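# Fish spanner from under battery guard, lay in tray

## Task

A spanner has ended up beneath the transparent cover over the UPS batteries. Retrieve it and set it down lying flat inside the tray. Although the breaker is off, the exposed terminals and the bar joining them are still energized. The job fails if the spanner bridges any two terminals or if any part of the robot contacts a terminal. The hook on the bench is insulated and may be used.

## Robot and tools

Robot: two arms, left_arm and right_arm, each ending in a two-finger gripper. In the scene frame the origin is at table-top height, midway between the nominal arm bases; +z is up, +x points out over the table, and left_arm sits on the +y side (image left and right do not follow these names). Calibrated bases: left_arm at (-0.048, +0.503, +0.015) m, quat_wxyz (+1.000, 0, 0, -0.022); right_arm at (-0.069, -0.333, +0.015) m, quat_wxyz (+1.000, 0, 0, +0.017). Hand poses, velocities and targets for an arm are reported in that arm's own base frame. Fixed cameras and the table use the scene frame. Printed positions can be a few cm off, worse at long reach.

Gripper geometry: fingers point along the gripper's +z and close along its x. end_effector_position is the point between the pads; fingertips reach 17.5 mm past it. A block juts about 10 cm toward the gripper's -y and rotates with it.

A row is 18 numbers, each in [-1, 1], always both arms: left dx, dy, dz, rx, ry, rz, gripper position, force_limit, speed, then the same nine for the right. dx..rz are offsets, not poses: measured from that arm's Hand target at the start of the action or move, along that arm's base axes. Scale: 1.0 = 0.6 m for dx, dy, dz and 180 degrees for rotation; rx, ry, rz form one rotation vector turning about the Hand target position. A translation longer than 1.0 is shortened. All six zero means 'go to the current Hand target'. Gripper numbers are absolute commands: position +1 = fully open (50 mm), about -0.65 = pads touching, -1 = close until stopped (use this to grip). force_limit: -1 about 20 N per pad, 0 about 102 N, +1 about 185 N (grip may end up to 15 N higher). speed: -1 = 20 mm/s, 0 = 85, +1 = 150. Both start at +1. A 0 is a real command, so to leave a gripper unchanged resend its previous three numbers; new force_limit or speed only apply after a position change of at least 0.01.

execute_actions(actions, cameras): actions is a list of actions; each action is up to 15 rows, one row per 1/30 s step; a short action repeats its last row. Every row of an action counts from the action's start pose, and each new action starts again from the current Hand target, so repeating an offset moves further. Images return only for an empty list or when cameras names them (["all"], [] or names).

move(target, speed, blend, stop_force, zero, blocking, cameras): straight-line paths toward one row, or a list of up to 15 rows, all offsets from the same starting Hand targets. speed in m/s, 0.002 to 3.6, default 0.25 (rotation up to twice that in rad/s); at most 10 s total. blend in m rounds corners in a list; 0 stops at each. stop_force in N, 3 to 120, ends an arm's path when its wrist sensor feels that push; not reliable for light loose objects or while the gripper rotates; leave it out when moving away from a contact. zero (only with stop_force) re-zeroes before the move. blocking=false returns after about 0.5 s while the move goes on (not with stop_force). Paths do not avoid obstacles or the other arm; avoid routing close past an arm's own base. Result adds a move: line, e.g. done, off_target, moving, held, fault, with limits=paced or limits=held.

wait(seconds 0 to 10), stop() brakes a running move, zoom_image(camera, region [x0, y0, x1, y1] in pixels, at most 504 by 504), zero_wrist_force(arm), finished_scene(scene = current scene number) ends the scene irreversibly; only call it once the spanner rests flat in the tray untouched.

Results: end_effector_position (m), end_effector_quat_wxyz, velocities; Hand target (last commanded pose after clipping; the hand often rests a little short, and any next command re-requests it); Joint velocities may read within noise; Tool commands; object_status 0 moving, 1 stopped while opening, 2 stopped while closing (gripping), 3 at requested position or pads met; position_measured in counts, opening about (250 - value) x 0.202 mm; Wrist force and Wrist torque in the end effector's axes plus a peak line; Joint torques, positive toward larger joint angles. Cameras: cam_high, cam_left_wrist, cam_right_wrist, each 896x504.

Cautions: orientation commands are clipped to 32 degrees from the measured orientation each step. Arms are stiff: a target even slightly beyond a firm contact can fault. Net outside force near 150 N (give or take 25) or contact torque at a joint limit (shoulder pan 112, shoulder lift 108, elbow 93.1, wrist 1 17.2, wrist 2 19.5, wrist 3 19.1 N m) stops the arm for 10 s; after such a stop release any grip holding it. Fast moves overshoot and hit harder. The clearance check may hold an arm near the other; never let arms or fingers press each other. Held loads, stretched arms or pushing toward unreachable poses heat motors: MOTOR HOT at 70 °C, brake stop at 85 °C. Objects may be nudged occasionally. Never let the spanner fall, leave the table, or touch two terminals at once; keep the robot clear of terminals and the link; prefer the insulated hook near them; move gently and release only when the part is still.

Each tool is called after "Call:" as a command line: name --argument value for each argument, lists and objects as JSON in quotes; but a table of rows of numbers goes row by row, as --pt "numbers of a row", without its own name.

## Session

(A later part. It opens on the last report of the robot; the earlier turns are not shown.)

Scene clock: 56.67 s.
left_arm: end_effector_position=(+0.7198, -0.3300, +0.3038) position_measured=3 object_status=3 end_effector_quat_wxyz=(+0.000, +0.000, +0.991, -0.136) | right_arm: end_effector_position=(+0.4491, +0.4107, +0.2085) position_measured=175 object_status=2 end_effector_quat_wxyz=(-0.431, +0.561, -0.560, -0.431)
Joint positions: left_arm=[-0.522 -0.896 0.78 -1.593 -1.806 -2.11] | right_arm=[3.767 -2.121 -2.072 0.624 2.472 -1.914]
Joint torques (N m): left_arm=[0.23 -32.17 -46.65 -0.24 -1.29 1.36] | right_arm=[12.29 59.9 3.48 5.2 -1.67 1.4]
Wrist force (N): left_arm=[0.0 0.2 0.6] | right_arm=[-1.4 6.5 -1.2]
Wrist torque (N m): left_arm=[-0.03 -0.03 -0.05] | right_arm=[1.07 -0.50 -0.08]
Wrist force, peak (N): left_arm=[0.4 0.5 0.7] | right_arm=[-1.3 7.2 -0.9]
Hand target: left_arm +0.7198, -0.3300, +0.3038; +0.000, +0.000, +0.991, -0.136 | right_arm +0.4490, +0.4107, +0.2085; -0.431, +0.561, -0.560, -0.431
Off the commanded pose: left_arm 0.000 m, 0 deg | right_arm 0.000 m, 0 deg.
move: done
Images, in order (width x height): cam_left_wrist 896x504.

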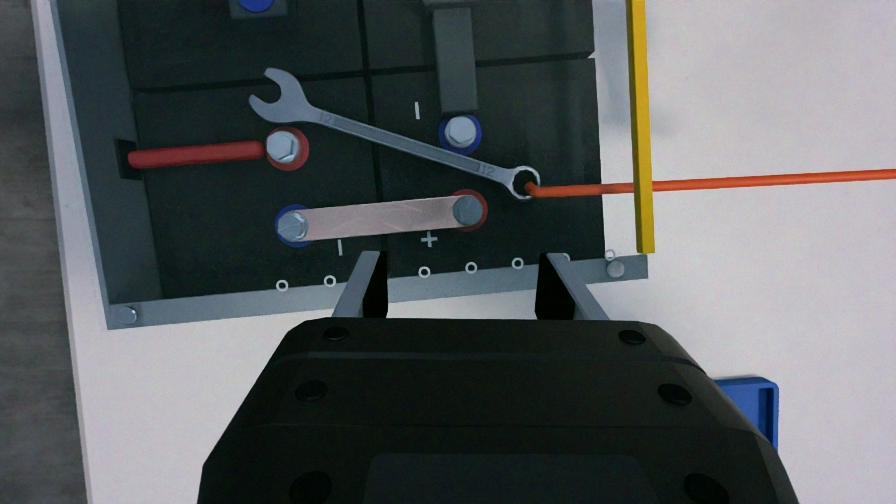

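Call:
move --target '[0,0,0,0,0,0,1,1,1, -0.06,0.0275,0,0,0,0,-1,-0.3,-0.3]' --speed 0.05 --cameras '["cam_left_wrist"]'

Call:
zoom_image --camera "cam_left_wrist" --region '[240, 30, 640, 260]'

Scene clock: 58.20 s.
left_arm: end_effector_position=(+0.7198, -0.3300, +0.3038) position_measured=3 object_status=3 end_effector_quat_wxyz=(+0.000, +0.000, +0.991, -0.136) | right_arm: end_effector_position=(+0.4131, +0.4272, +0.2085) position_measured=175 object_status=2 end_effector_quat_wxyz=(-0.431, +0.561, -0.560, -0.431)
Joint positions: left_arm=[-0.522 -0.896 0.78 -1.593 -1.806 -2.11] | right_arm=[3.847 -2.091 -2.144 0.703 2.399 -1.865]
Joint torques (N m): left_arm=[1.63 -32.55 -47.17 -0.34 -1.43 1.44] | right_arm=[12.16 57.03 1.43 5.08 -1.56 1.71]
Wrist force (N): left_arm=[-0.1 0.2 0.6] | right_arm=[-1.3 6.8 -0.8]
Wrist torque (N m): left_arm=[-0.02 -0.02 -0.05] | right_arm=[1.12 -0.51 -0.07]
Wrist force, peak (N): left_arm=[-0.1 0.5 1.1] | right_arm=[-1.4 7.3 -0.6]
Hand target: left_arm +0.7198, -0.3300, +0.3038; +0.000, +0.000, +0.991, -0.136 | right_arm +0.4130, +0.4272, +0.2085; -0.431, +0.561, -0.560, -0.431
Off the commanded pose: left_arm 0.000 m, 0 deg | right_arm 0.000 m, 0 deg.
move: done
Images, in order (width x height): cam_left_wrist 896x504.

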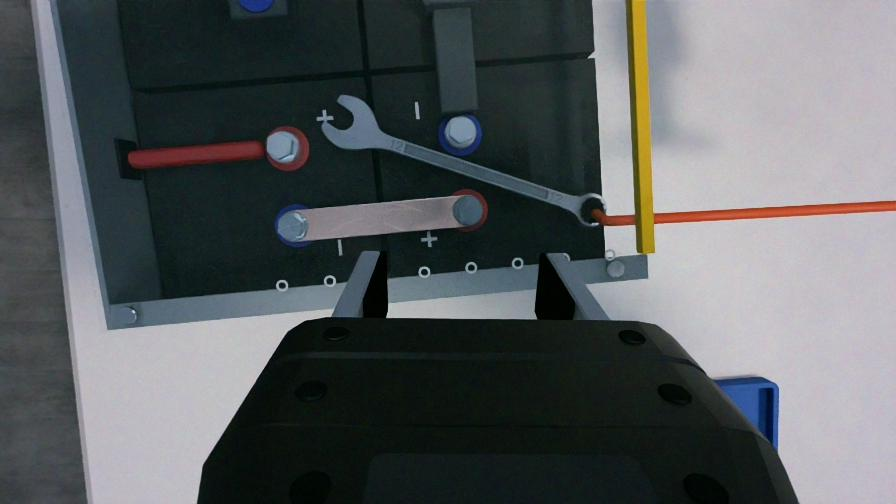

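Scaled by 1.260.

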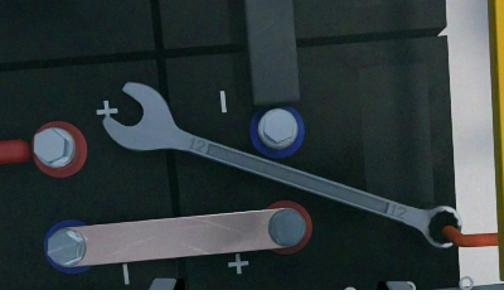

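Call:
move --target '[0,0,0,0,0,0,1,1,1, -0.065,0.0145,0,0,0,0,-1,-0.3,-0.3]' --speed 0.05 --cameras '["cam_left_wrist"]'

Call:
zoom_image --camera "cam_left_wrist" --region '[340, 70, 740, 260]'

Scene clock: 60.63 s.
left_arm: end_effector_position=(+0.7198, -0.3300, +0.3038) position_measured=3 object_status=3 end_effector_quat_wxyz=(+0.000, +0.000, +0.991, -0.136) | right_arm: end_effector_position=(+0.3741, +0.4359, +0.2085) position_measured=175 object_status=2 end_effector_quat_wxyz=(-0.431, +0.561, -0.560, -0.431)
Joint positions: left_arm=[-0.522 -0.896 0.78 -1.593 -1.806 -2.11] | right_arm=[3.926 -2.055 -2.229 0.781 2.325 -1.824]
Joint torques (N m): left_arm=[2.33 -33.19 -46.61 -0.27 -1.43 1.43] | right_arm=[13.52 54.64 1.05 5.47 -1.61 1.6]
Wrist force (N): left_arm=[0.2 0.3 0.5] | right_arm=[-1.2 6.7 -1.1]
Wrist torque (N m): left_arm=[-0.02 -0.06 -0.05] | right_arm=[1.08 -0.54 -0.06]
Wrist force, peak (N): left_arm=[0.3 0.4 0.9] | right_arm=[-1.3 7.4 -1.0]
Hand target: left_arm +0.7198, -0.3300, +0.3038; +0.000, +0.000, +0.991, -0.136 | right_arm +0.3740, +0.4359, +0.2085; -0.431, +0.561, -0.560, -0.431
Off the commanded pose: left_arm 0.000 m, 0 deg | right_arm 0.000 m, 0 deg.
move: done
Images, in order (width x height): cam_left_wrist 896x504.

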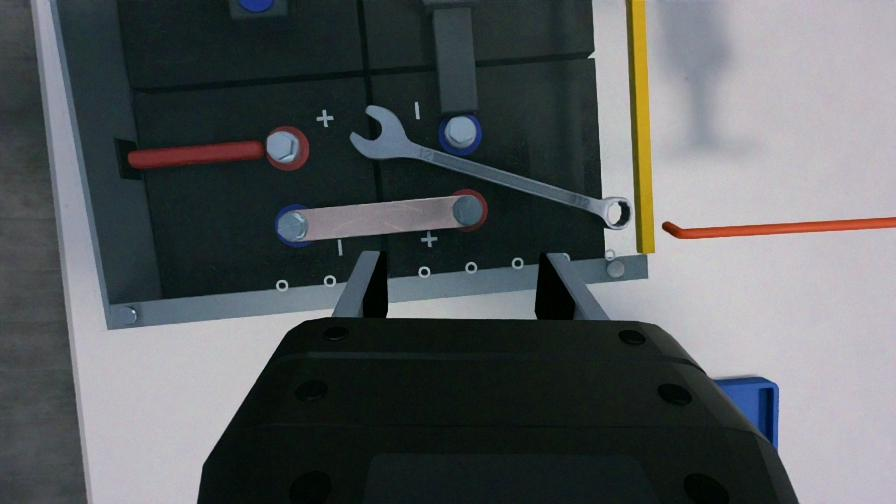

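Scaled by 1.260.

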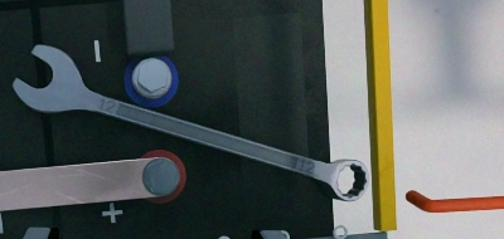

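Call:
move --pt "0 0 0 0 0 0 1 1 1 -0.005 -0.01 0.0217 0 0 0 -1 -0.3 -0.3" --pt "0 0 0 0 0 0 1 1 1 0.044 -0.0137 0.0217 0 0 0 -1 -0.3 -0.3" --speed 0.1 --cameras '["cam_left_wrist"]'

Call:
zoom_image --camera "cam_left_wrist" --region '[560, 150, 700, 260]'

Scene clock: 62.47 s.
left_arm: end_effector_position=(+0.7198, -0.3300, +0.3038) position_measured=3 object_status=3 end_effector_quat_wxyz=(+0.000, +0.000, +0.991, -0.136) | right_arm: end_effector_position=(+0.4003, +0.4277, +0.2215) position_measured=175 object_status=2 end_effector_quat_wxyz=(-0.431, +0.561, -0.560, -0.431)
Joint positions: left_arm=[-0.522 -0.896 0.78 -1.593 -1.806 -2.11] | right_arm=[3.867 -2.044 -2.173 0.693 2.38 -1.854]
Joint torques (N m): left_arm=[3.67 -32.66 -47.75 -0.35 -1.2 1.26] | right_arm=[-12.19 21.29 26.95 1.24 3.42 -1.88]
Wrist force (N): left_arm=[0.3 0.2 0.3] | right_arm=[-1.5 6.9 -0.7]
Wrist torque (N m): left_arm=[-0.02 -0.07 -0.05] | right_arm=[1.11 -0.48 0.09]
Wrist force, peak (N): left_arm=[-0.2 0.2 0.9] | right_arm=[-1.0 9.0 1.8]
Hand target: left_arm +0.7198, -0.3300, +0.3038; +0.000, +0.000, +0.991, -0.136 | right_arm +0.4004, +0.4277, +0.2215; -0.431, +0.561, -0.560, -0.431
Off the commanded pose: left_arm 0.000 m, 0 deg | right_arm 0.000 m, 0 deg.
move: done
Images, in order (width x height): cam_left_wrist 896x504.

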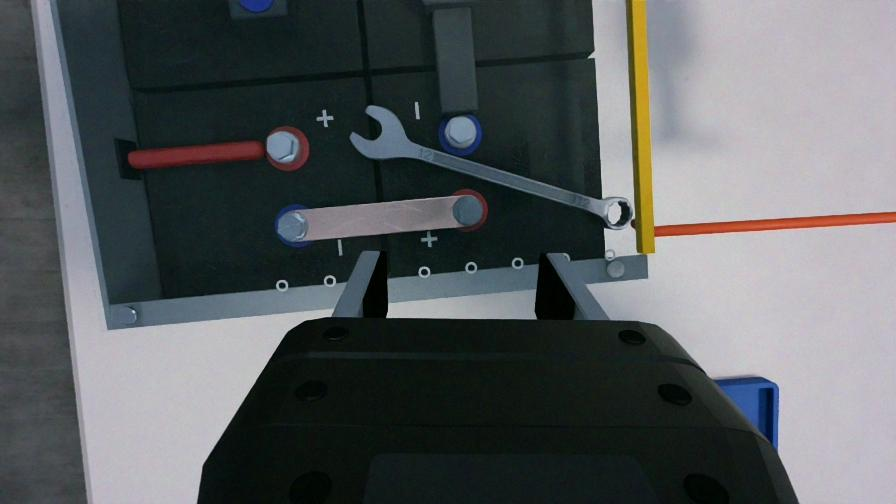

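Scaled by 3.600.

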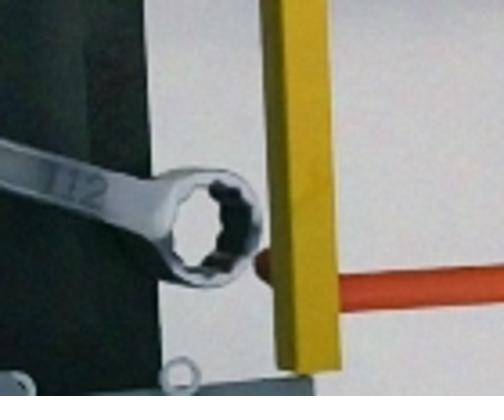

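Call:
move --target '[0,0,0,0,0,0,1,1,1, 0.0015,0,-0.0267,0,0,0,-1,-0.3,-0.3]' --speed 0.03 --stop_force 4 --cameras '["cam_left_wrist"]'

Call:
zoom_image --camera "cam_left_wrist" --region '[560, 150, 700, 260]'

Scene clock: 64.13 s.
left_arm: end_effector_position=(+0.7198, -0.3300, +0.3038) position_measured=3 object_status=3 end_effector_quat_wxyz=(+0.000, +0.000, +0.991, -0.136) | right_arm: end_effector_position=(+0.4013, +0.4277, +0.2055) position_measured=175 object_status=2 end_effector_quat_wxyz=(-0.431, +0.561, -0.560, -0.431)
Joint positions: left_arm=[-0.522 -0.896 0.78 -1.593 -1.806 -2.11] | right_arm=[3.866 -2.086 -2.173 0.735 2.382 -1.855]
Joint torques (N m): left_arm=[4.99 -32.89 -46.9 -0.33 -1.23 1.24] | right_arm=[-10.33 21.4 23.59 5.41 3.68 1.37]
Wrist force (N): left_arm=[-0.2 0.5 0.6] | right_arm=[-1.4 6.7 -0.7]
Wrist torque (N m): left_arm=[0.01 0.00 -0.04] | right_arm=[1.09 -0.51 0.08]
Wrist force, peak (N): left_arm=[0.6 0.4 0.8] | right_arm=[-1.9 7.1 -1.0]
Hand target: left_arm +0.7198, -0.3300, +0.3038; +0.000, +0.000, +0.991, -0.136 | right_arm +0.4013, +0.4277, +0.2055; -0.431, +0.561, -0.560, -0.431
Off the commanded pose: left_arm 0.000 m, 0 deg | right_arm 0.000 m, 0 deg.
move: done
Images, in order (width x height): cam_left_wrist 896x504.

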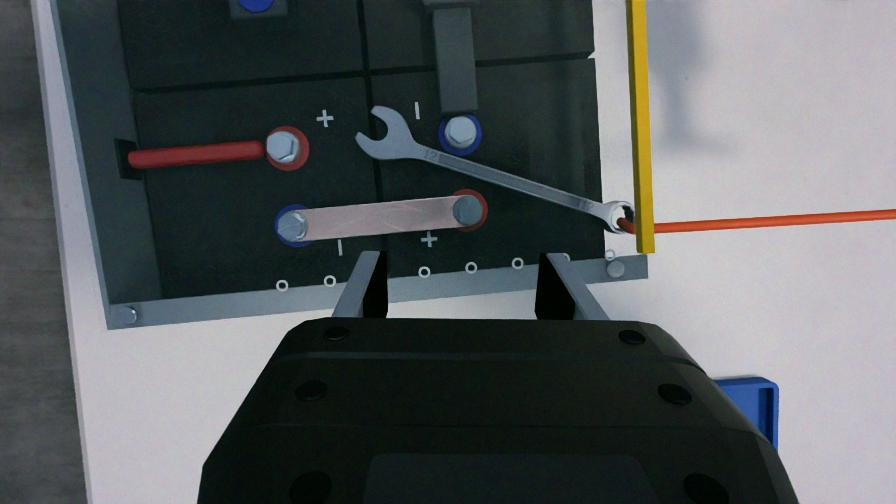

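Scaled by 3.600.

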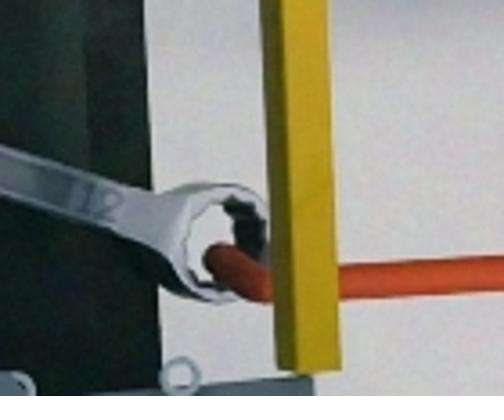

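Call:
move --pt "0 0 0 0 0 0 1 1 1 -0.003 0 -0.0033 0 0 0 -1 -0.3 -0.3" --pt "0 0 0 0 0 0 1 1 1 -0.045 0.0067 -0.0033 0 0 0 -1 -0.3 -0.3" --speed 0.04 --cameras '["cam_left_wrist"]'

Call:
zoom_image --camera "cam_left_wrist" --region '[340, 70, 740, 260]'

Scene clock: 66.07 s.
left_arm: end_effector_position=(+0.7198, -0.3300, +0.3038) position_measured=3 object_status=3 end_effector_quat_wxyz=(+0.000, +0.000, +0.991, -0.136) | right_arm: end_effector_position=(+0.3744, +0.4317, +0.2035) position_measured=175 object_status=2 end_effector_quat_wxyz=(-0.431, +0.561, -0.560, -0.431)
Joint positions: left_arm=[-0.522 -0.896 0.78 -1.593 -1.806 -2.11] | right_arm=[3.918 -2.066 -2.235 0.795 2.333 -1.828]
Joint torques (N m): left_arm=[7.12 -32.33 -47.14 -0.19 -1.26 1.27] | right_arm=[10.86 54.77 0.33 5.94 -2.09 1.63]
Wrist force (N): left_arm=[0.1 0.2 0.3] | right_arm=[-1.3 6.8 -0.9]
Wrist torque (N m): left_arm=[-0.03 -0.04 -0.05] | right_arm=[1.08 -0.52 -0.06]
Wrist force, peak (N): left_arm=[0.1 0.5 1.0] | right_arm=[-1.1 7.8 0.0]
Hand target: left_arm +0.7198, -0.3300, +0.3038; +0.000, +0.000, +0.991, -0.136 | right_arm +0.3743, +0.4317, +0.2035; -0.431, +0.561, -0.560, -0.431
Off the commanded pose: left_arm 0.000 m, 0 deg | right_arm 0.000 m, 0 deg.
move: done
Images, in order (width x height): cam_left_wrist 896x504.

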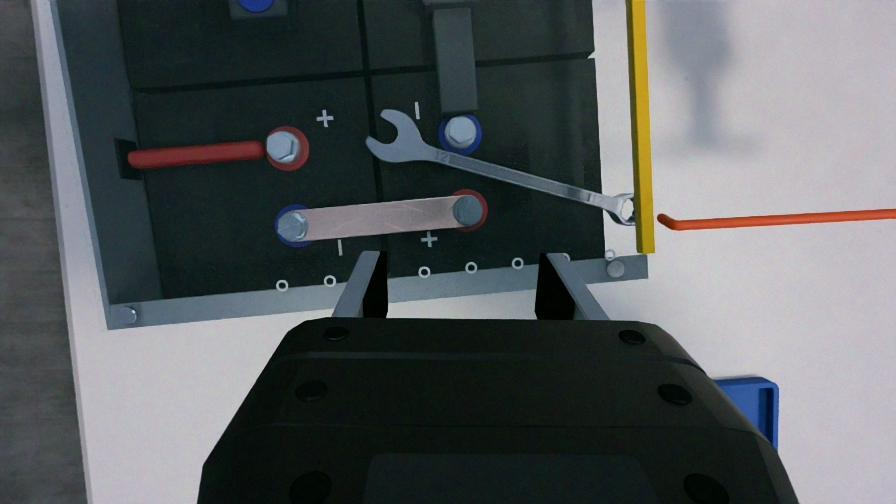

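Scaled by 1.260.

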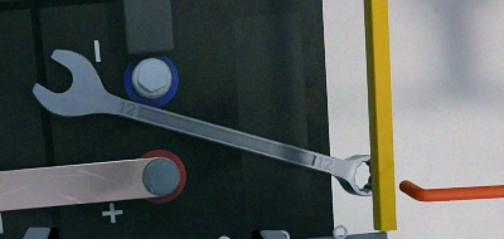

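Call:
move --pt "0 0 0 0 0 0 1 1 1 0.015 -0.006 0.18 0 0.139 0 -1 -0.3 -0.3" --pt "0 0 0 0 0 0 1 1 1 0.0758 -0.009 0.1747 0 0.139 0 -1 -0.3 -0.3" --speed 0.12 --cameras '["cam_left_wrist","cam_high"]'

Call:
zoom_image --camera "cam_left_wrist" --region '[560, 150, 700, 260]'

Scene clock: 69.83 s.
left_arm: end_effector_position=(+0.7198, -0.3300, +0.3038) position_measured=3 object_status=3 end_effector_quat_wxyz=(+0.000, +0.000, +0.991, -0.136) | right_arm: end_effector_position=(+0.4197, +0.4263, +0.3083) position_measured=175 object_status=2 end_effector_quat_wxyz=(+0.299, -0.454, +0.640, +0.543)
Joint positions: left_arm=[-0.522 -0.896 0.78 -1.593 -1.806 -2.11] | right_arm=[3.796 -1.928 -2.018 0.37 2.557 -1.49]
Joint torques (N m): left_arm=[8.83 -32.02 -47.25 -0.31 -1.31 1.31] | right_arm=[-12.85 21.12 34.68 0.89 3.77 -1.79]
Wrist force (N): left_arm=[-0.2 0.5 0.3] | right_arm=[-1.2 7.2 -0.4]
Wrist torque (N m): left_arm=[0.01 0.00 -0.05] | right_arm=[1.05 -0.48 0.09]
Wrist force, peak (N): left_arm=[0.4 0.5 1.0] | right_arm=[-1.2 8.8 -0.2]
Hand target: left_arm +0.7198, -0.3300, +0.3038; +0.000, +0.000, +0.991, -0.136 | right_arm +0.4198, +0.4263, +0.3083; +0.299, -0.454, +0.640, +0.543
Off the commanded pose: left_arm 0.000 m, 0 deg | right_arm 0.000 m, 0 deg.
move: done
Images, in order (width x height): cam_high 896x504, cam_left_wrist 896x504.

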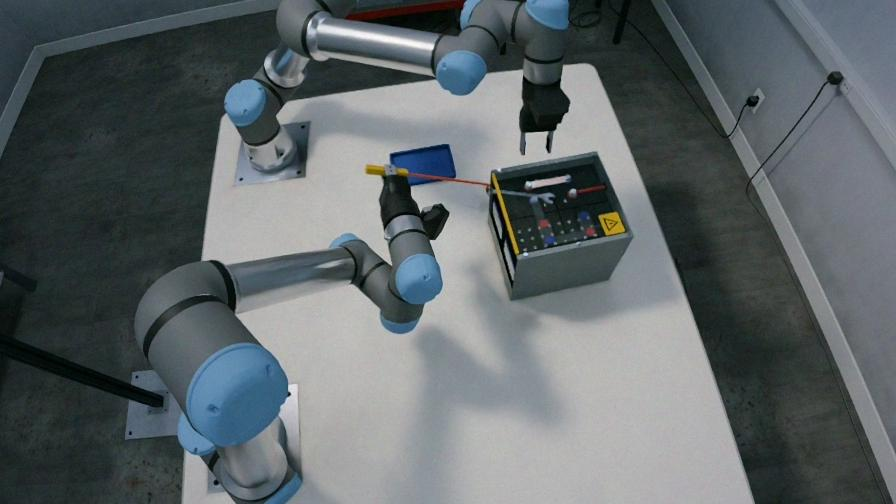

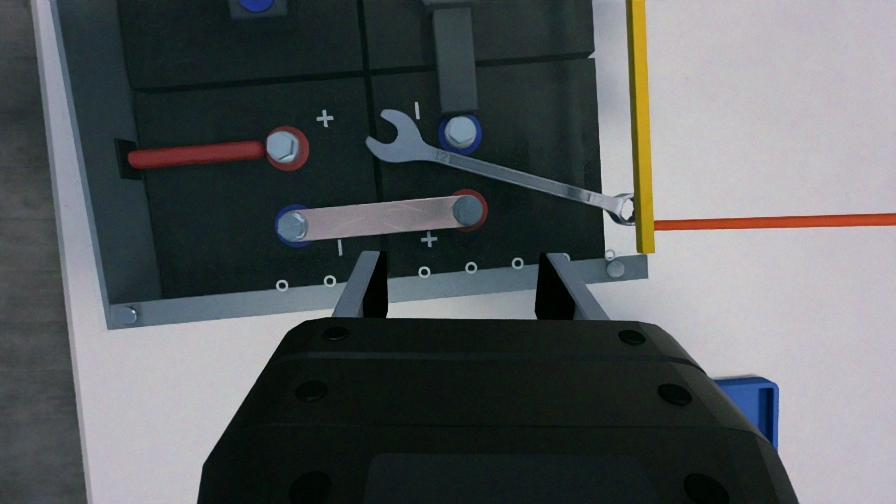

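Scaled by 3.600.

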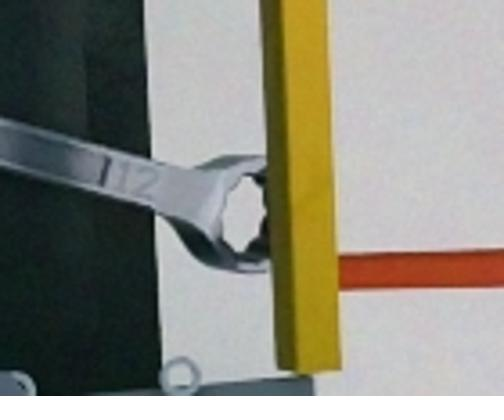

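Call:
move --target '[-0.1667,0,0,0,0,0,1,1,1, 0,0,0,0,0,0,-1,-0.3,-0.3]' --speed 0.2 --cameras '["cam_left_wrist"]'

Call:
zoom_image --camera "cam_left_wrist" --region '[360, 130, 540, 260]'

Scene clock: 71.30 s.
left_arm: end_effector_position=(+0.6198, -0.3300, +0.3038) position_measured=3 object_status=3 end_effector_quat_wxyz=(+0.000, +0.000, +0.991, -0.136) | right_arm: end_effector_position=(+0.4198, +0.4263, +0.3083) position_measured=175 object_status=2 end_effector_quat_wxyz=(+0.299, -0.454, +0.640, +0.543)
Joint positions: left_arm=[-0.597 -1.163 1.2 -1.763 -1.795 -2.186] | right_arm=[3.796 -1.928 -2.017 0.369 2.557 -1.49]
Joint torques (N m): left_arm=[-10.25 -60.7 -8.07 -6.83 1.05 -1.52] | right_arm=[-11.3 22.02 34.4 1.15 3.61 -1.69]
Wrist force (N): left_arm=[0.0 -0.2 0.0] | right_arm=[-1.2 7.1 -0.3]
Wrist torque (N m): left_arm=[-0.06 0.00 0.01] | right_arm=[1.04 -0.49 0.08]
Wrist force, peak (N): left_arm=[-2.4 4.7 -1.3] | right_arm=[-1.3 7.4 -0.2]
Hand target: left_arm +0.6198, -0.3300, +0.3038; +0.000, +0.000, +0.991, -0.136 | right_arm +0.4198, +0.4263, +0.3083; +0.299, -0.454, +0.640, +0.543
Off the commanded pose: left_arm 0.000 m, 0 deg | right_arm 0.000 m, 0 deg.
move: done
Images, in order (width x height): cam_left_wrist 896x504.

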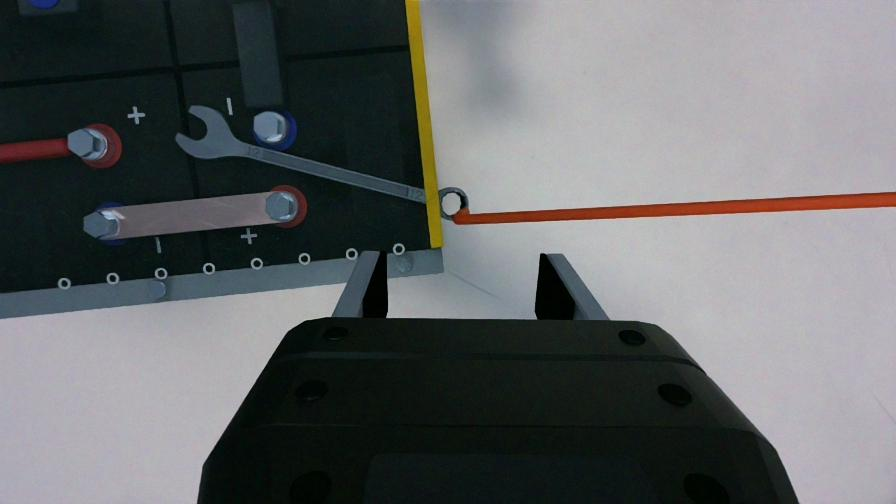

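Scaled by 2.800.

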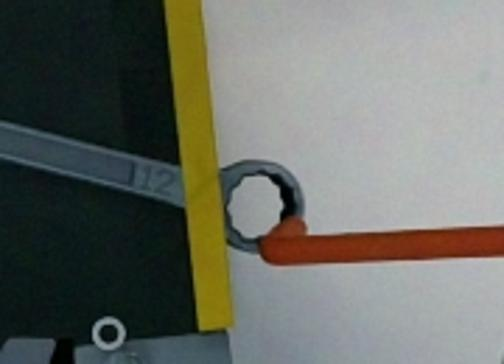

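Call:
move --pt "0 0 0 0 0 0 1 1 1 0.0117 -0.0055 0 0 0 0 -1 -0.3 -0.3" --pt "0 0 0 0 0 0 1 1 1 0.0117 -0.0055 -0.0192 0 0 0 -1 -0.3 -0.3" --speed 0.04 --stop_force 4 --cameras '["cam_left_wrist"]'

Call:
zoom_image --camera "cam_left_wrist" --region '[360, 130, 540, 260]'

Scene clock: 73.33 s.
left_arm: end_effector_position=(+0.6198, -0.3300, +0.3038) position_measured=3 object_status=3 end_effector_quat_wxyz=(+0.000, +0.000, +0.991, -0.136) | right_arm: end_effector_position=(+0.4268, +0.4230, +0.2979) position_measured=175 object_status=2 end_effector_quat_wxyz=(+0.299, -0.454, +0.640, +0.542)
Joint positions: left_arm=[-0.597 -1.163 1.2 -1.763 -1.795 -2.186] | right_arm=[3.781 -1.956 -2.012 0.381 2.57 -1.502]
Joint torques (N m): left_arm=[-11 -61.45 -8.94 -6.95 1.09 -1.65] | right_arm=[-3.23 53.92 32.66 0.21 1.99 0.76]
Wrist force (N): left_arm=[-0.4 -0.2 0.2] | right_arm=[-2.2 11.3 -1.3]
Wrist torque (N m): left_arm=[-0.05 0.06 0.00] | right_arm=[1.32 -0.46 -0.11]
Wrist force, peak (N): left_arm=[-0.4 -0.1 0.6] | right_arm=[-2.9 13.2 -1.7]
Hand target: left_arm +0.6198, -0.3300, +0.3038; +0.000, +0.000, +0.991, -0.136 | right_arm +0.4267, +0.4230, +0.2979; +0.299, -0.454, +0.640, +0.543 (not the last commanded pose)
Off the commanded pose: left_arm 0.000 m, 0 deg | right_arm 0.001 m, 0 deg.
move: contact (right_arm); path passed 1 of 2 targets
Images, in order (width x height): cam_left_wrist 896x504.

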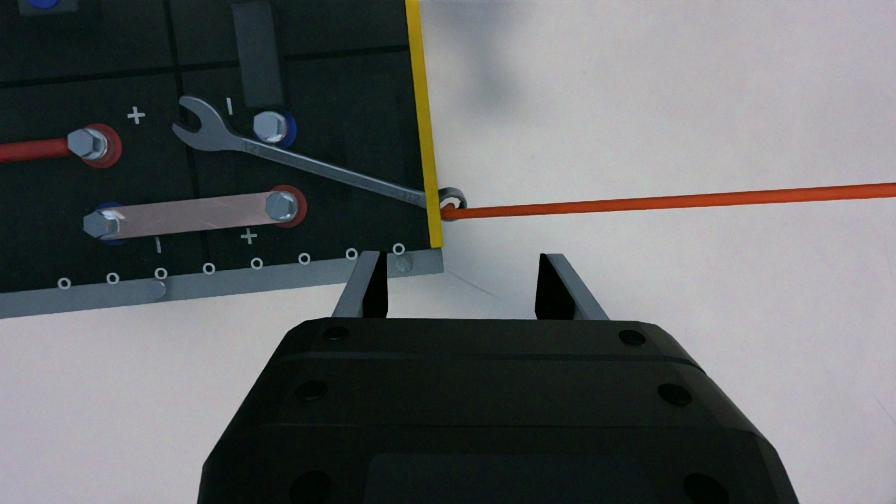

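Scaled by 2.800.

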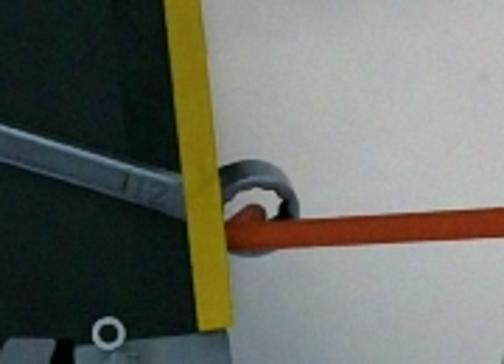

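Call:
move --pt "0 0 0 0 0 0 1 1 1 0 -0.0015 0.0025 0 0 0 -1 -0.3 -0.3" --pt "0 0 0 0 0 0 1 1 1 -0.025 -0.0015 0.0025 0 0 0 -1 -0.3 -0.3" --speed 0.03 --cameras '["cam_left_wrist"]'

Call:
zoom_image --camera "cam_left_wrist" --region '[160, 70, 540, 260]'

Scene clock: 74.90 s.
left_arm: end_effector_position=(+0.6198, -0.3300, +0.3038) position_measured=3 object_status=3 end_effector_quat_wxyz=(+0.000, +0.000, +0.991, -0.136) | right_arm: end_effector_position=(+0.4118, +0.4221, +0.2994) position_measured=175 object_status=2 end_effector_quat_wxyz=(+0.299, -0.454, +0.640, +0.543)
Joint positions: left_arm=[-0.597 -1.163 1.2 -1.763 -1.795 -2.186] | right_arm=[3.799 -1.929 -2.05 0.404 2.554 -1.488]
Joint torques (N m): left_arm=[-11.24 -61.45 -8.26 -6.97 1.09 -1.6] | right_arm=[14.3 56.2 6.92 5.01 -1.37 1.71]
Wrist force (N): left_arm=[-0.4 0.1 0.1] | right_arm=[-1.1 7.0 -0.2]
Wrist torque (N m): left_arm=[0.00 0.07 0.00] | right_arm=[1.06 -0.51 -0.10]
Wrist force, peak (N): left_arm=[-0.5 -0.1 0.6] | right_arm=[-2.1 11.3 -1.5]
Hand target: left_arm +0.6198, -0.3300, +0.3038; +0.000, +0.000, +0.991, -0.136 | right_arm +0.4117, +0.4221, +0.2994; +0.299, -0.454, +0.640, +0.543
Off the commanded pose: left_arm 0.000 m, 0 deg | right_arm 0.000 m, 0 deg.
move: done
Images, in order (width x height): cam_left_wrist 896x504.

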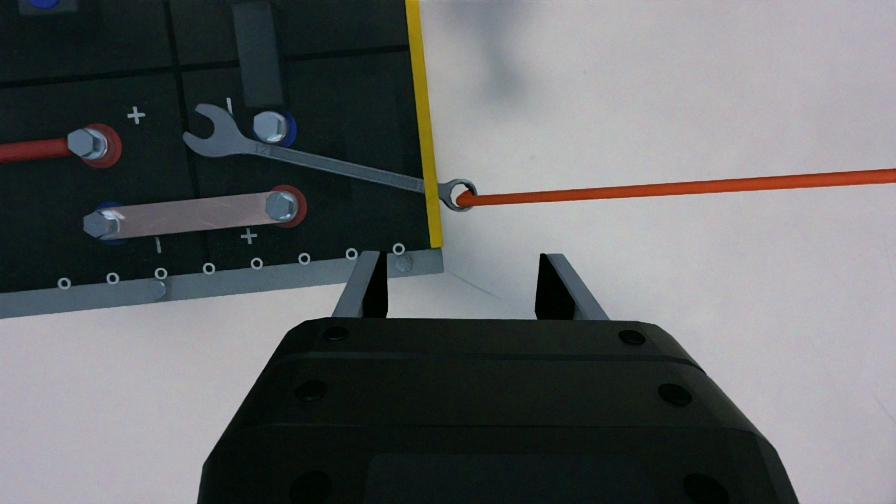

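Scaled by 1.326.

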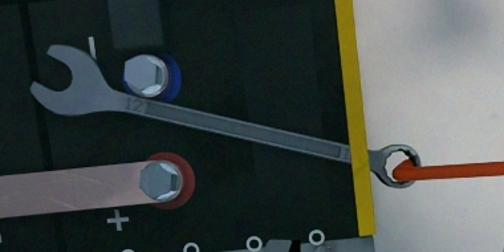

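Call:
move --target '[0,0,0,0,0,0,1,1,1, -0.03,0.01,0,0,0,0,-1,-0.3,-0.3]' --speed 0.03 --cameras '["cam_left_wrist"]'

Call:
zoom_image --camera "cam_left_wrist" --region '[160, 70, 540, 260]'

Scene clock: 76.30 s.
left_arm: end_effector_position=(+0.6198, -0.3300, +0.3038) position_measured=3 object_status=3 end_effector_quat_wxyz=(+0.000, +0.000, +0.991, -0.136) | right_arm: end_effector_position=(+0.3938, +0.4281, +0.2994) position_measured=175 object_status=2 end_effector_quat_wxyz=(+0.299, -0.454, +0.640, +0.543)
Joint positions: left_arm=[-0.597 -1.163 1.2 -1.763 -1.795 -2.186] | right_arm=[3.835 -1.908 -2.086 0.441 2.521 -1.462]
Joint torques (N m): left_arm=[-10.08 -61.03 -7.74 -7.1 1.09 -1.38] | right_arm=[10.87 54.41 6.22 5.46 -1.79 1.81]
Wrist force (N): left_arm=[-0.4 -0.1 0.1] | right_arm=[-1.3 7.0 -0.4]
Wrist torque (N m): left_arm=[-0.03 0.07 0.00] | right_arm=[1.06 -0.51 -0.09]
Wrist force, peak (N): left_arm=[-0.6 0.0 0.5] | right_arm=[-1.2 7.1 -0.3]
Hand target: left_arm +0.6198, -0.3300, +0.3038; +0.000, +0.000, +0.991, -0.136 | right_arm +0.3937, +0.4281, +0.2994; +0.299, -0.454, +0.640, +0.543
Off the commanded pose: left_arm 0.000 m, 0 deg | right_arm 0.000 m, 0 deg.
move: done
Images, in order (width x height): cam_left_wrist 896x504.

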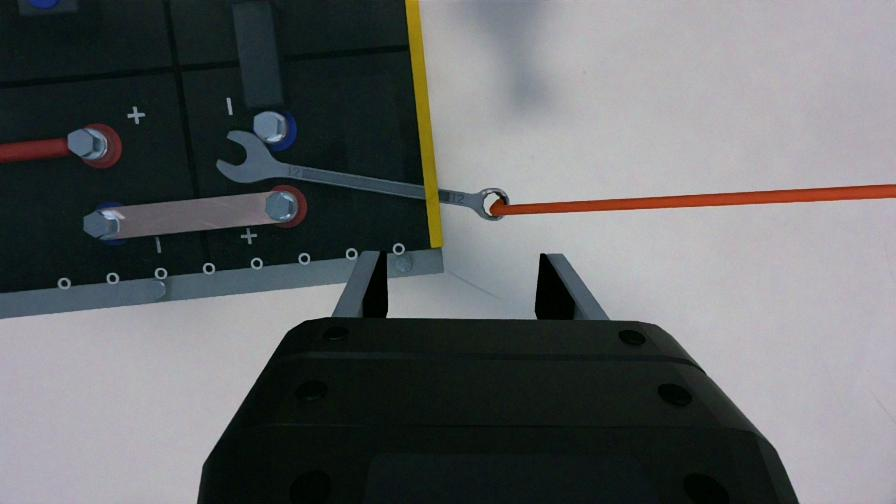

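Scaled by 1.326.

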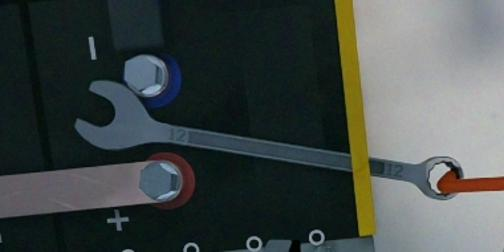

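Call:
move --pt "0 0 0 0 0 0 1 1 1 0.004 0 0 0 0 0 -1 -0.3 -0.3" --pt "0 0 0 0 0 0 1 1 1 0.004 0 0.035 0 0 0 -1 -0.3 -0.3" --speed 0.04 --cameras '["cam_left_wrist"]'

Call:
zoom_image --camera "cam_left_wrist" --region '[160, 70, 540, 260]'

Scene clock: 79.50 s.
left_arm: end_effector_position=(+0.6198, -0.3300, +0.3038) position_measured=3 object_status=3 end_effector_quat_wxyz=(+0.000, +0.000, +0.991, -0.136) | right_arm: end_effector_position=(+0.3961, +0.4281, +0.3204) position_measured=175 object_status=2 end_effector_quat_wxyz=(+0.299, -0.454, +0.640, +0.543)
Joint positions: left_arm=[-0.597 -1.163 1.2 -1.763 -1.795 -2.186] | right_arm=[3.832 -1.87 -2.064 0.379 2.524 -1.465]
Joint torques (N m): left_arm=[-11.17 -61.79 -8.48 -6.86 1.08 -1.52] | right_arm=[-10.64 54.6 33.65 1.12 3.52 -1.37]
Wrist force (N): left_arm=[-0.2 0.0 0.4] | right_arm=[-1.2 7.2 -0.2]
Wrist torque (N m): left_arm=[-0.02 0.03 0.00] | right_arm=[1.06 -0.48 -0.07]
Wrist force, peak (N): left_arm=[-0.4 -0.1 0.6] | right_arm=[-1.9 7.4 -0.3]
Hand target: left_arm +0.6198, -0.3300, +0.3038; +0.000, +0.000, +0.991, -0.136 | right_arm +0.3961, +0.4281, +0.3204; +0.299, -0.454, +0.640, +0.543
Off the commanded pose: left_arm 0.000 m, 0 deg | right_arm 0.000 m, 0 deg.
move: done
Images, in order (width x height): cam_left_wrist 896x504.

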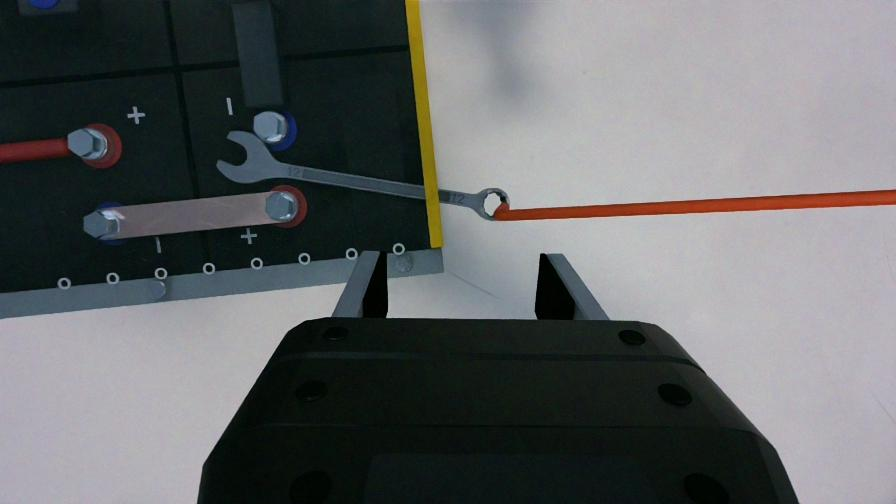

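Scaled by 1.326.

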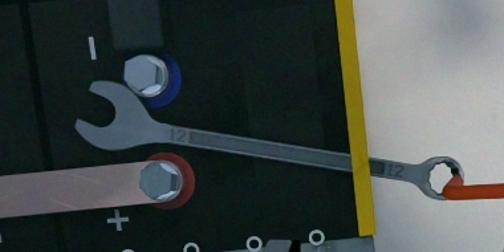

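Call:
move --pt "0 0 0 0 0 0 1 1 1 -0.2 -0.05 0.02 0 0 0 -1 -0.3 -0.3" --pt "0 0 0 0 0 0 1 1 1 -0.1 -0.35 -0.1 -0.2 -0.075 0.066 -1 -0.3 -0.3" --pt "-0.106 -0.032 -0.078 -0.136 -0.112 0.428 1 1 1 -0.02 -0.537 -0.4 -0.402 -0.151 0.133 -1 -0.3 -0.3" --speed 0.3 --blend 0.05 --cameras '["all"]'

Scene clock: 86.10 s.
left_arm: end_effector_position=(+0.5562, -0.3492, +0.2571) position_measured=3 object_status=3 end_effector_quat_wxyz=(+0.242, -0.587, +0.714, -0.295) | right_arm: end_effector_position=(+0.3841, +0.1059, +0.0804) position_measured=175 object_status=2 end_effector_quat_wxyz=(+0.001, +0.760, -0.649, +0.000)
Joint positions: left_arm=[-0.97 -1.443 1.982 -2.728 -1.054 -3.749] | right_arm=[3.752 -1.503 -2.319 -0.891 1.57 -2.688]
Joint torques (N m): left_arm=[-12.08 -13.96 -5.36 -0.63 2.78 -1.7] | right_arm=[12.28 9.7 7.68 5.9 -2.31 -1.51]
Wrist force (N): left_arm=[-0.3 -0.1 1.9] | right_arm=[-0.9 1.4 0.5]
Wrist torque (N m): left_arm=[-0.17 0.03 -0.02] | right_arm=[0.21 -0.19 0.07]
Wrist force, peak (N): left_arm=[-1.2 -0.4 1.8] | right_arm=[-1.3 10.3 4.2]
Hand target: left_arm +0.5562, -0.3492, +0.2570; +0.242, -0.587, +0.714, -0.295 | right_arm +0.3841, +0.1059, +0.0804; +0.001, +0.760, -0.649, +0.000
Off the commanded pose: left_arm 0.000 m, 0 deg | right_arm 0.000 m, 0 deg.
move: done

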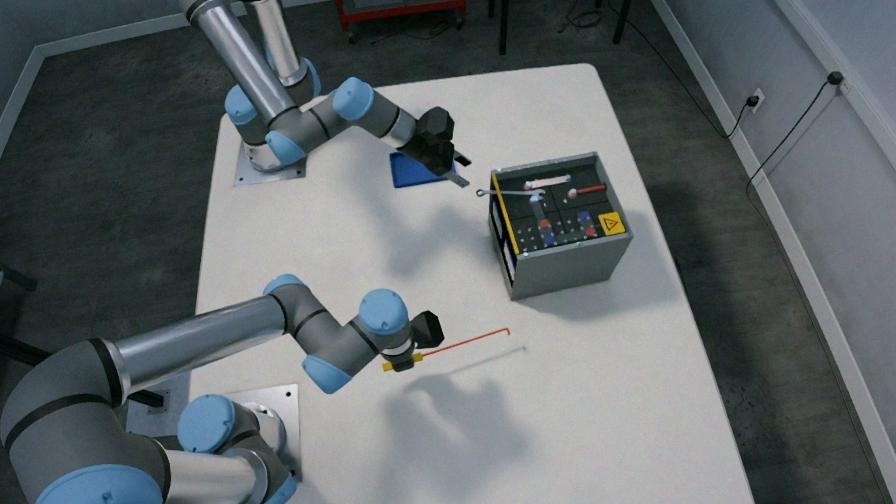

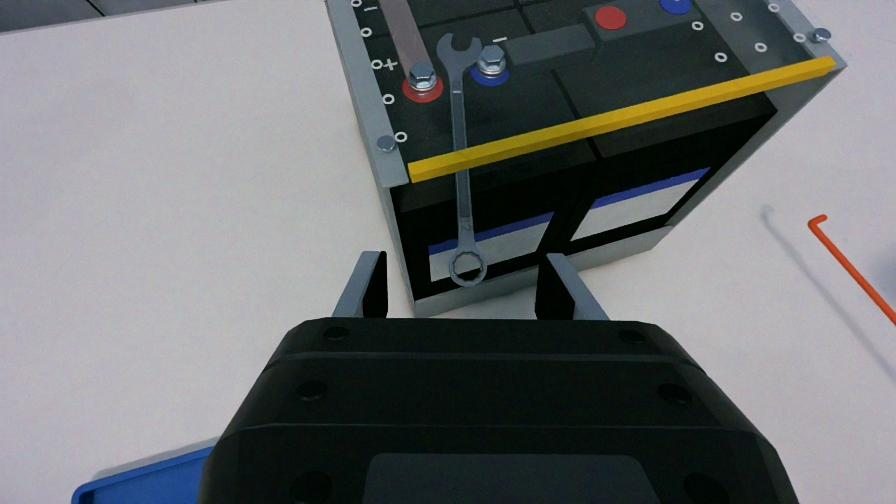

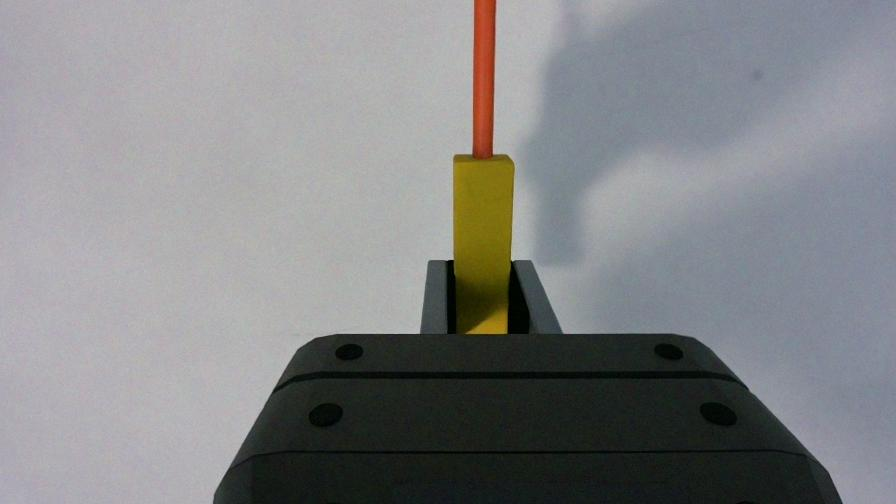

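Call:
zoom_image --camera "cam_left_wrist" --region '[370, 10, 570, 150]'

Call:
zoom_image --camera "cam_left_wrist" --region '[370, 150, 570, 310]'

Scaled by 2.520.

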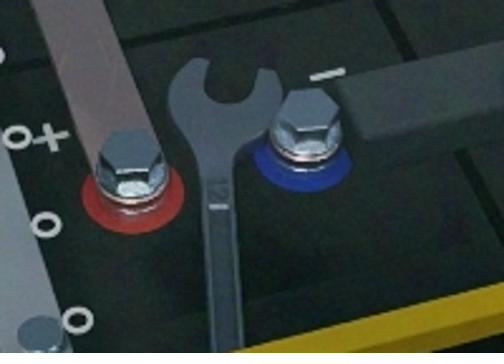

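Scaled by 2.520.

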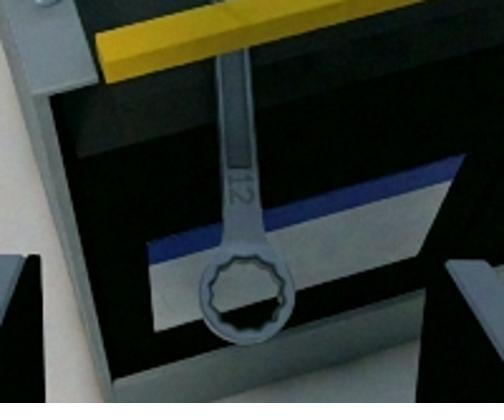

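Call:
move --target '[0.0687,-0.0203,-0.0927,0,0,0,0.08,1,1, 0,0,-0.1155,0,0,0,-1,-0.3,-0.3]' --speed 0.06 --stop_force 7 --cameras '["cam_left_wrist","cam_right_wrist"]'

Call:
zoom_image --camera "cam_left_wrist" --region '[370, 130, 570, 320]'

Scene clock: 90.40 s.
left_arm: end_effector_position=(+0.5974, -0.3614, +0.2014) position_measured=140 object_status=3 end_effector_quat_wxyz=(+0.242, -0.587, +0.714, -0.295) | right_arm: end_effector_position=(+0.3842, +0.1059, +0.0111) position_measured=175 object_status=2 end_effector_quat_wxyz=(+0.001, +0.760, -0.649, +0.000)
Joint positions: left_arm=[-0.917 -1.271 1.94 -2.882 -1.085 -3.7] | right_arm=[3.752 -1.671 -2.403 -0.64 1.57 -2.688]
Joint torques (N m): left_arm=[10.89 -17.54 -42.44 -7.7 -0.53 1.5] | right_arm=[-9.83 10.88 5.35 5.89 -0.83 -1.37]
Wrist force (N): left_arm=[-0.5 0.2 2.0] | right_arm=[-1.1 1.6 0.6]
Wrist torque (N m): left_arm=[-0.11 0.04 -0.10] | right_arm=[0.24 -0.16 0.10]
Wrist force, peak (N): left_arm=[-0.4 0.1 2.5] | right_arm=[-1.1 1.7 1.4]
Hand target: left_arm +0.5974, -0.3614, +0.2014; +0.242, -0.587, +0.714, -0.295 | right_arm +0.3841, +0.1059, +0.0111; +0.001, +0.760, -0.649, +0.000
Off the commanded pose: left_arm 0.000 m, 0 deg | right_arm 0.000 m, 0 deg.
move: done
Images, in order (width x height): cam_left_wrist 896x504, cam_right_wrist 896x504.

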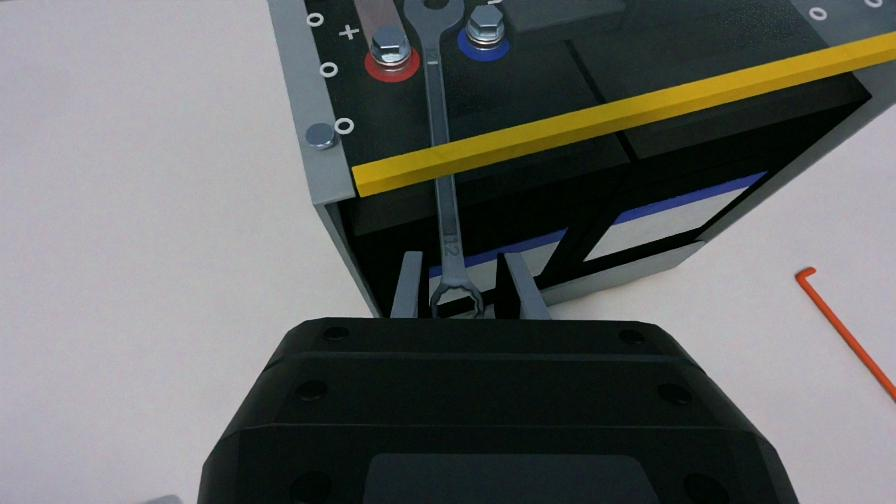

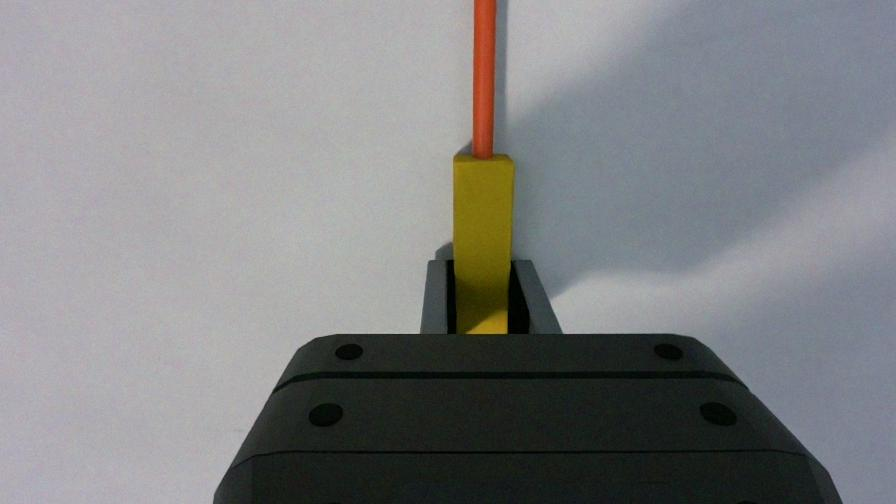

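Scaled by 2.520.

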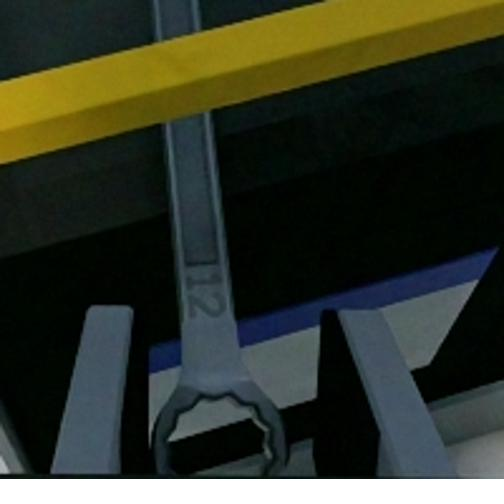

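Call:
move --target '[0.032,0.0,-0.0197,0,0,0.022,0.08,1,1, 0,0,0,0,0,0,0.3,-0.3,-0.3]' --speed 0.03 --stop_force 5 --cameras '["cam_left_wrist","cam_right_wrist"]'

Call:
zoom_image --camera "cam_left_wrist" --region '[370, 130, 570, 320]'

Scene clock: 94.70 s.
left_arm: end_effector_position=(+0.6143, -0.3614, +0.1910) position_measured=140 object_status=3 end_effector_quat_wxyz=(+0.252, -0.609, +0.695, -0.287) | right_arm: end_effector_position=(+0.3842, +0.1059, +0.0111) position_measured=107 object_status=3 end_effector_quat_wxyz=(+0.001, +0.760, -0.649, +0.000)
Joint positions: left_arm=[-0.907 -1.222 1.898 -2.866 -1.054 -3.748] | right_arm=[3.752 -1.671 -2.403 -0.64 1.57 -2.688]
Joint torques (N m): left_arm=[-10.45 -52.87 -3.42 -1.63 -0.54 0.93] | right_arm=[-9.88 10.26 4.43 3.48 1.93 -1.06]
Wrist force (N): left_arm=[-0.5 -0.1 1.8] | right_arm=[-1.2 1.5 0.1]
Wrist torque (N m): left_arm=[-0.13 0.02 0.00] | right_arm=[0.24 -0.15 0.10]
Wrist force, peak (N): left_arm=[1.4 3.5 -17.0] | right_arm=[-1.1 1.9 0.4]
Hand target: left_arm +0.6143, -0.3614, +0.1910; +0.252, -0.609, +0.695, -0.287 (not the last commanded pose) | right_arm +0.3841, +0.1059, +0.0111; +0.001, +0.760, -0.649, +0.000
Off the commanded pose: left_arm 0.003 m, 0 deg | right_arm 0.000 m, 0 deg.
move: contact (left_arm)
Images, in order (width x height): cam_left_wrist 896x504, cam_right_wrist 896x504.

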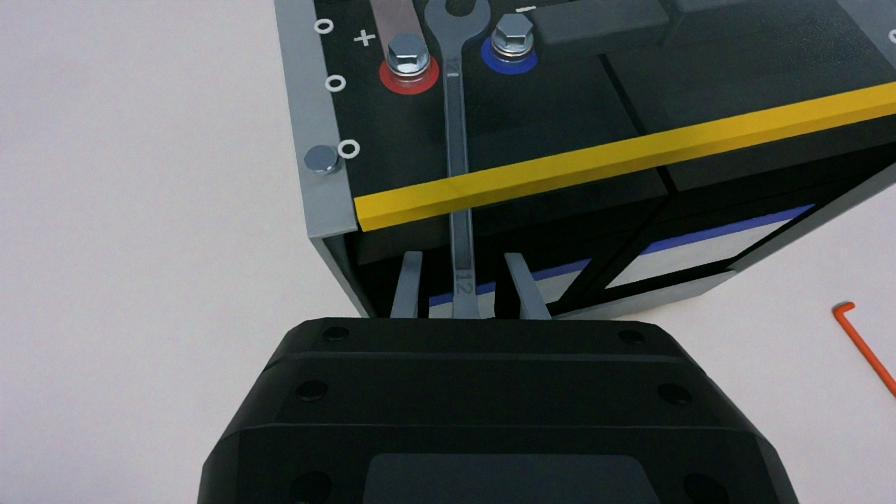

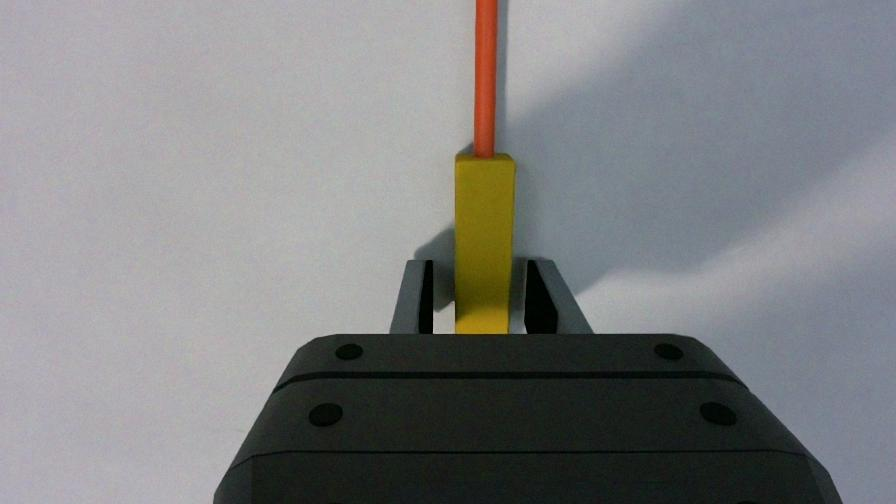

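Scaled by 2.520.

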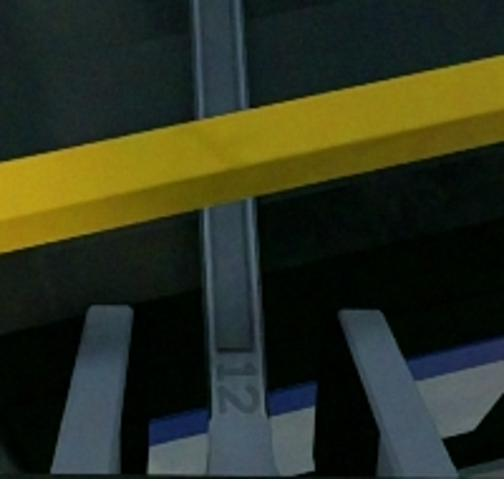

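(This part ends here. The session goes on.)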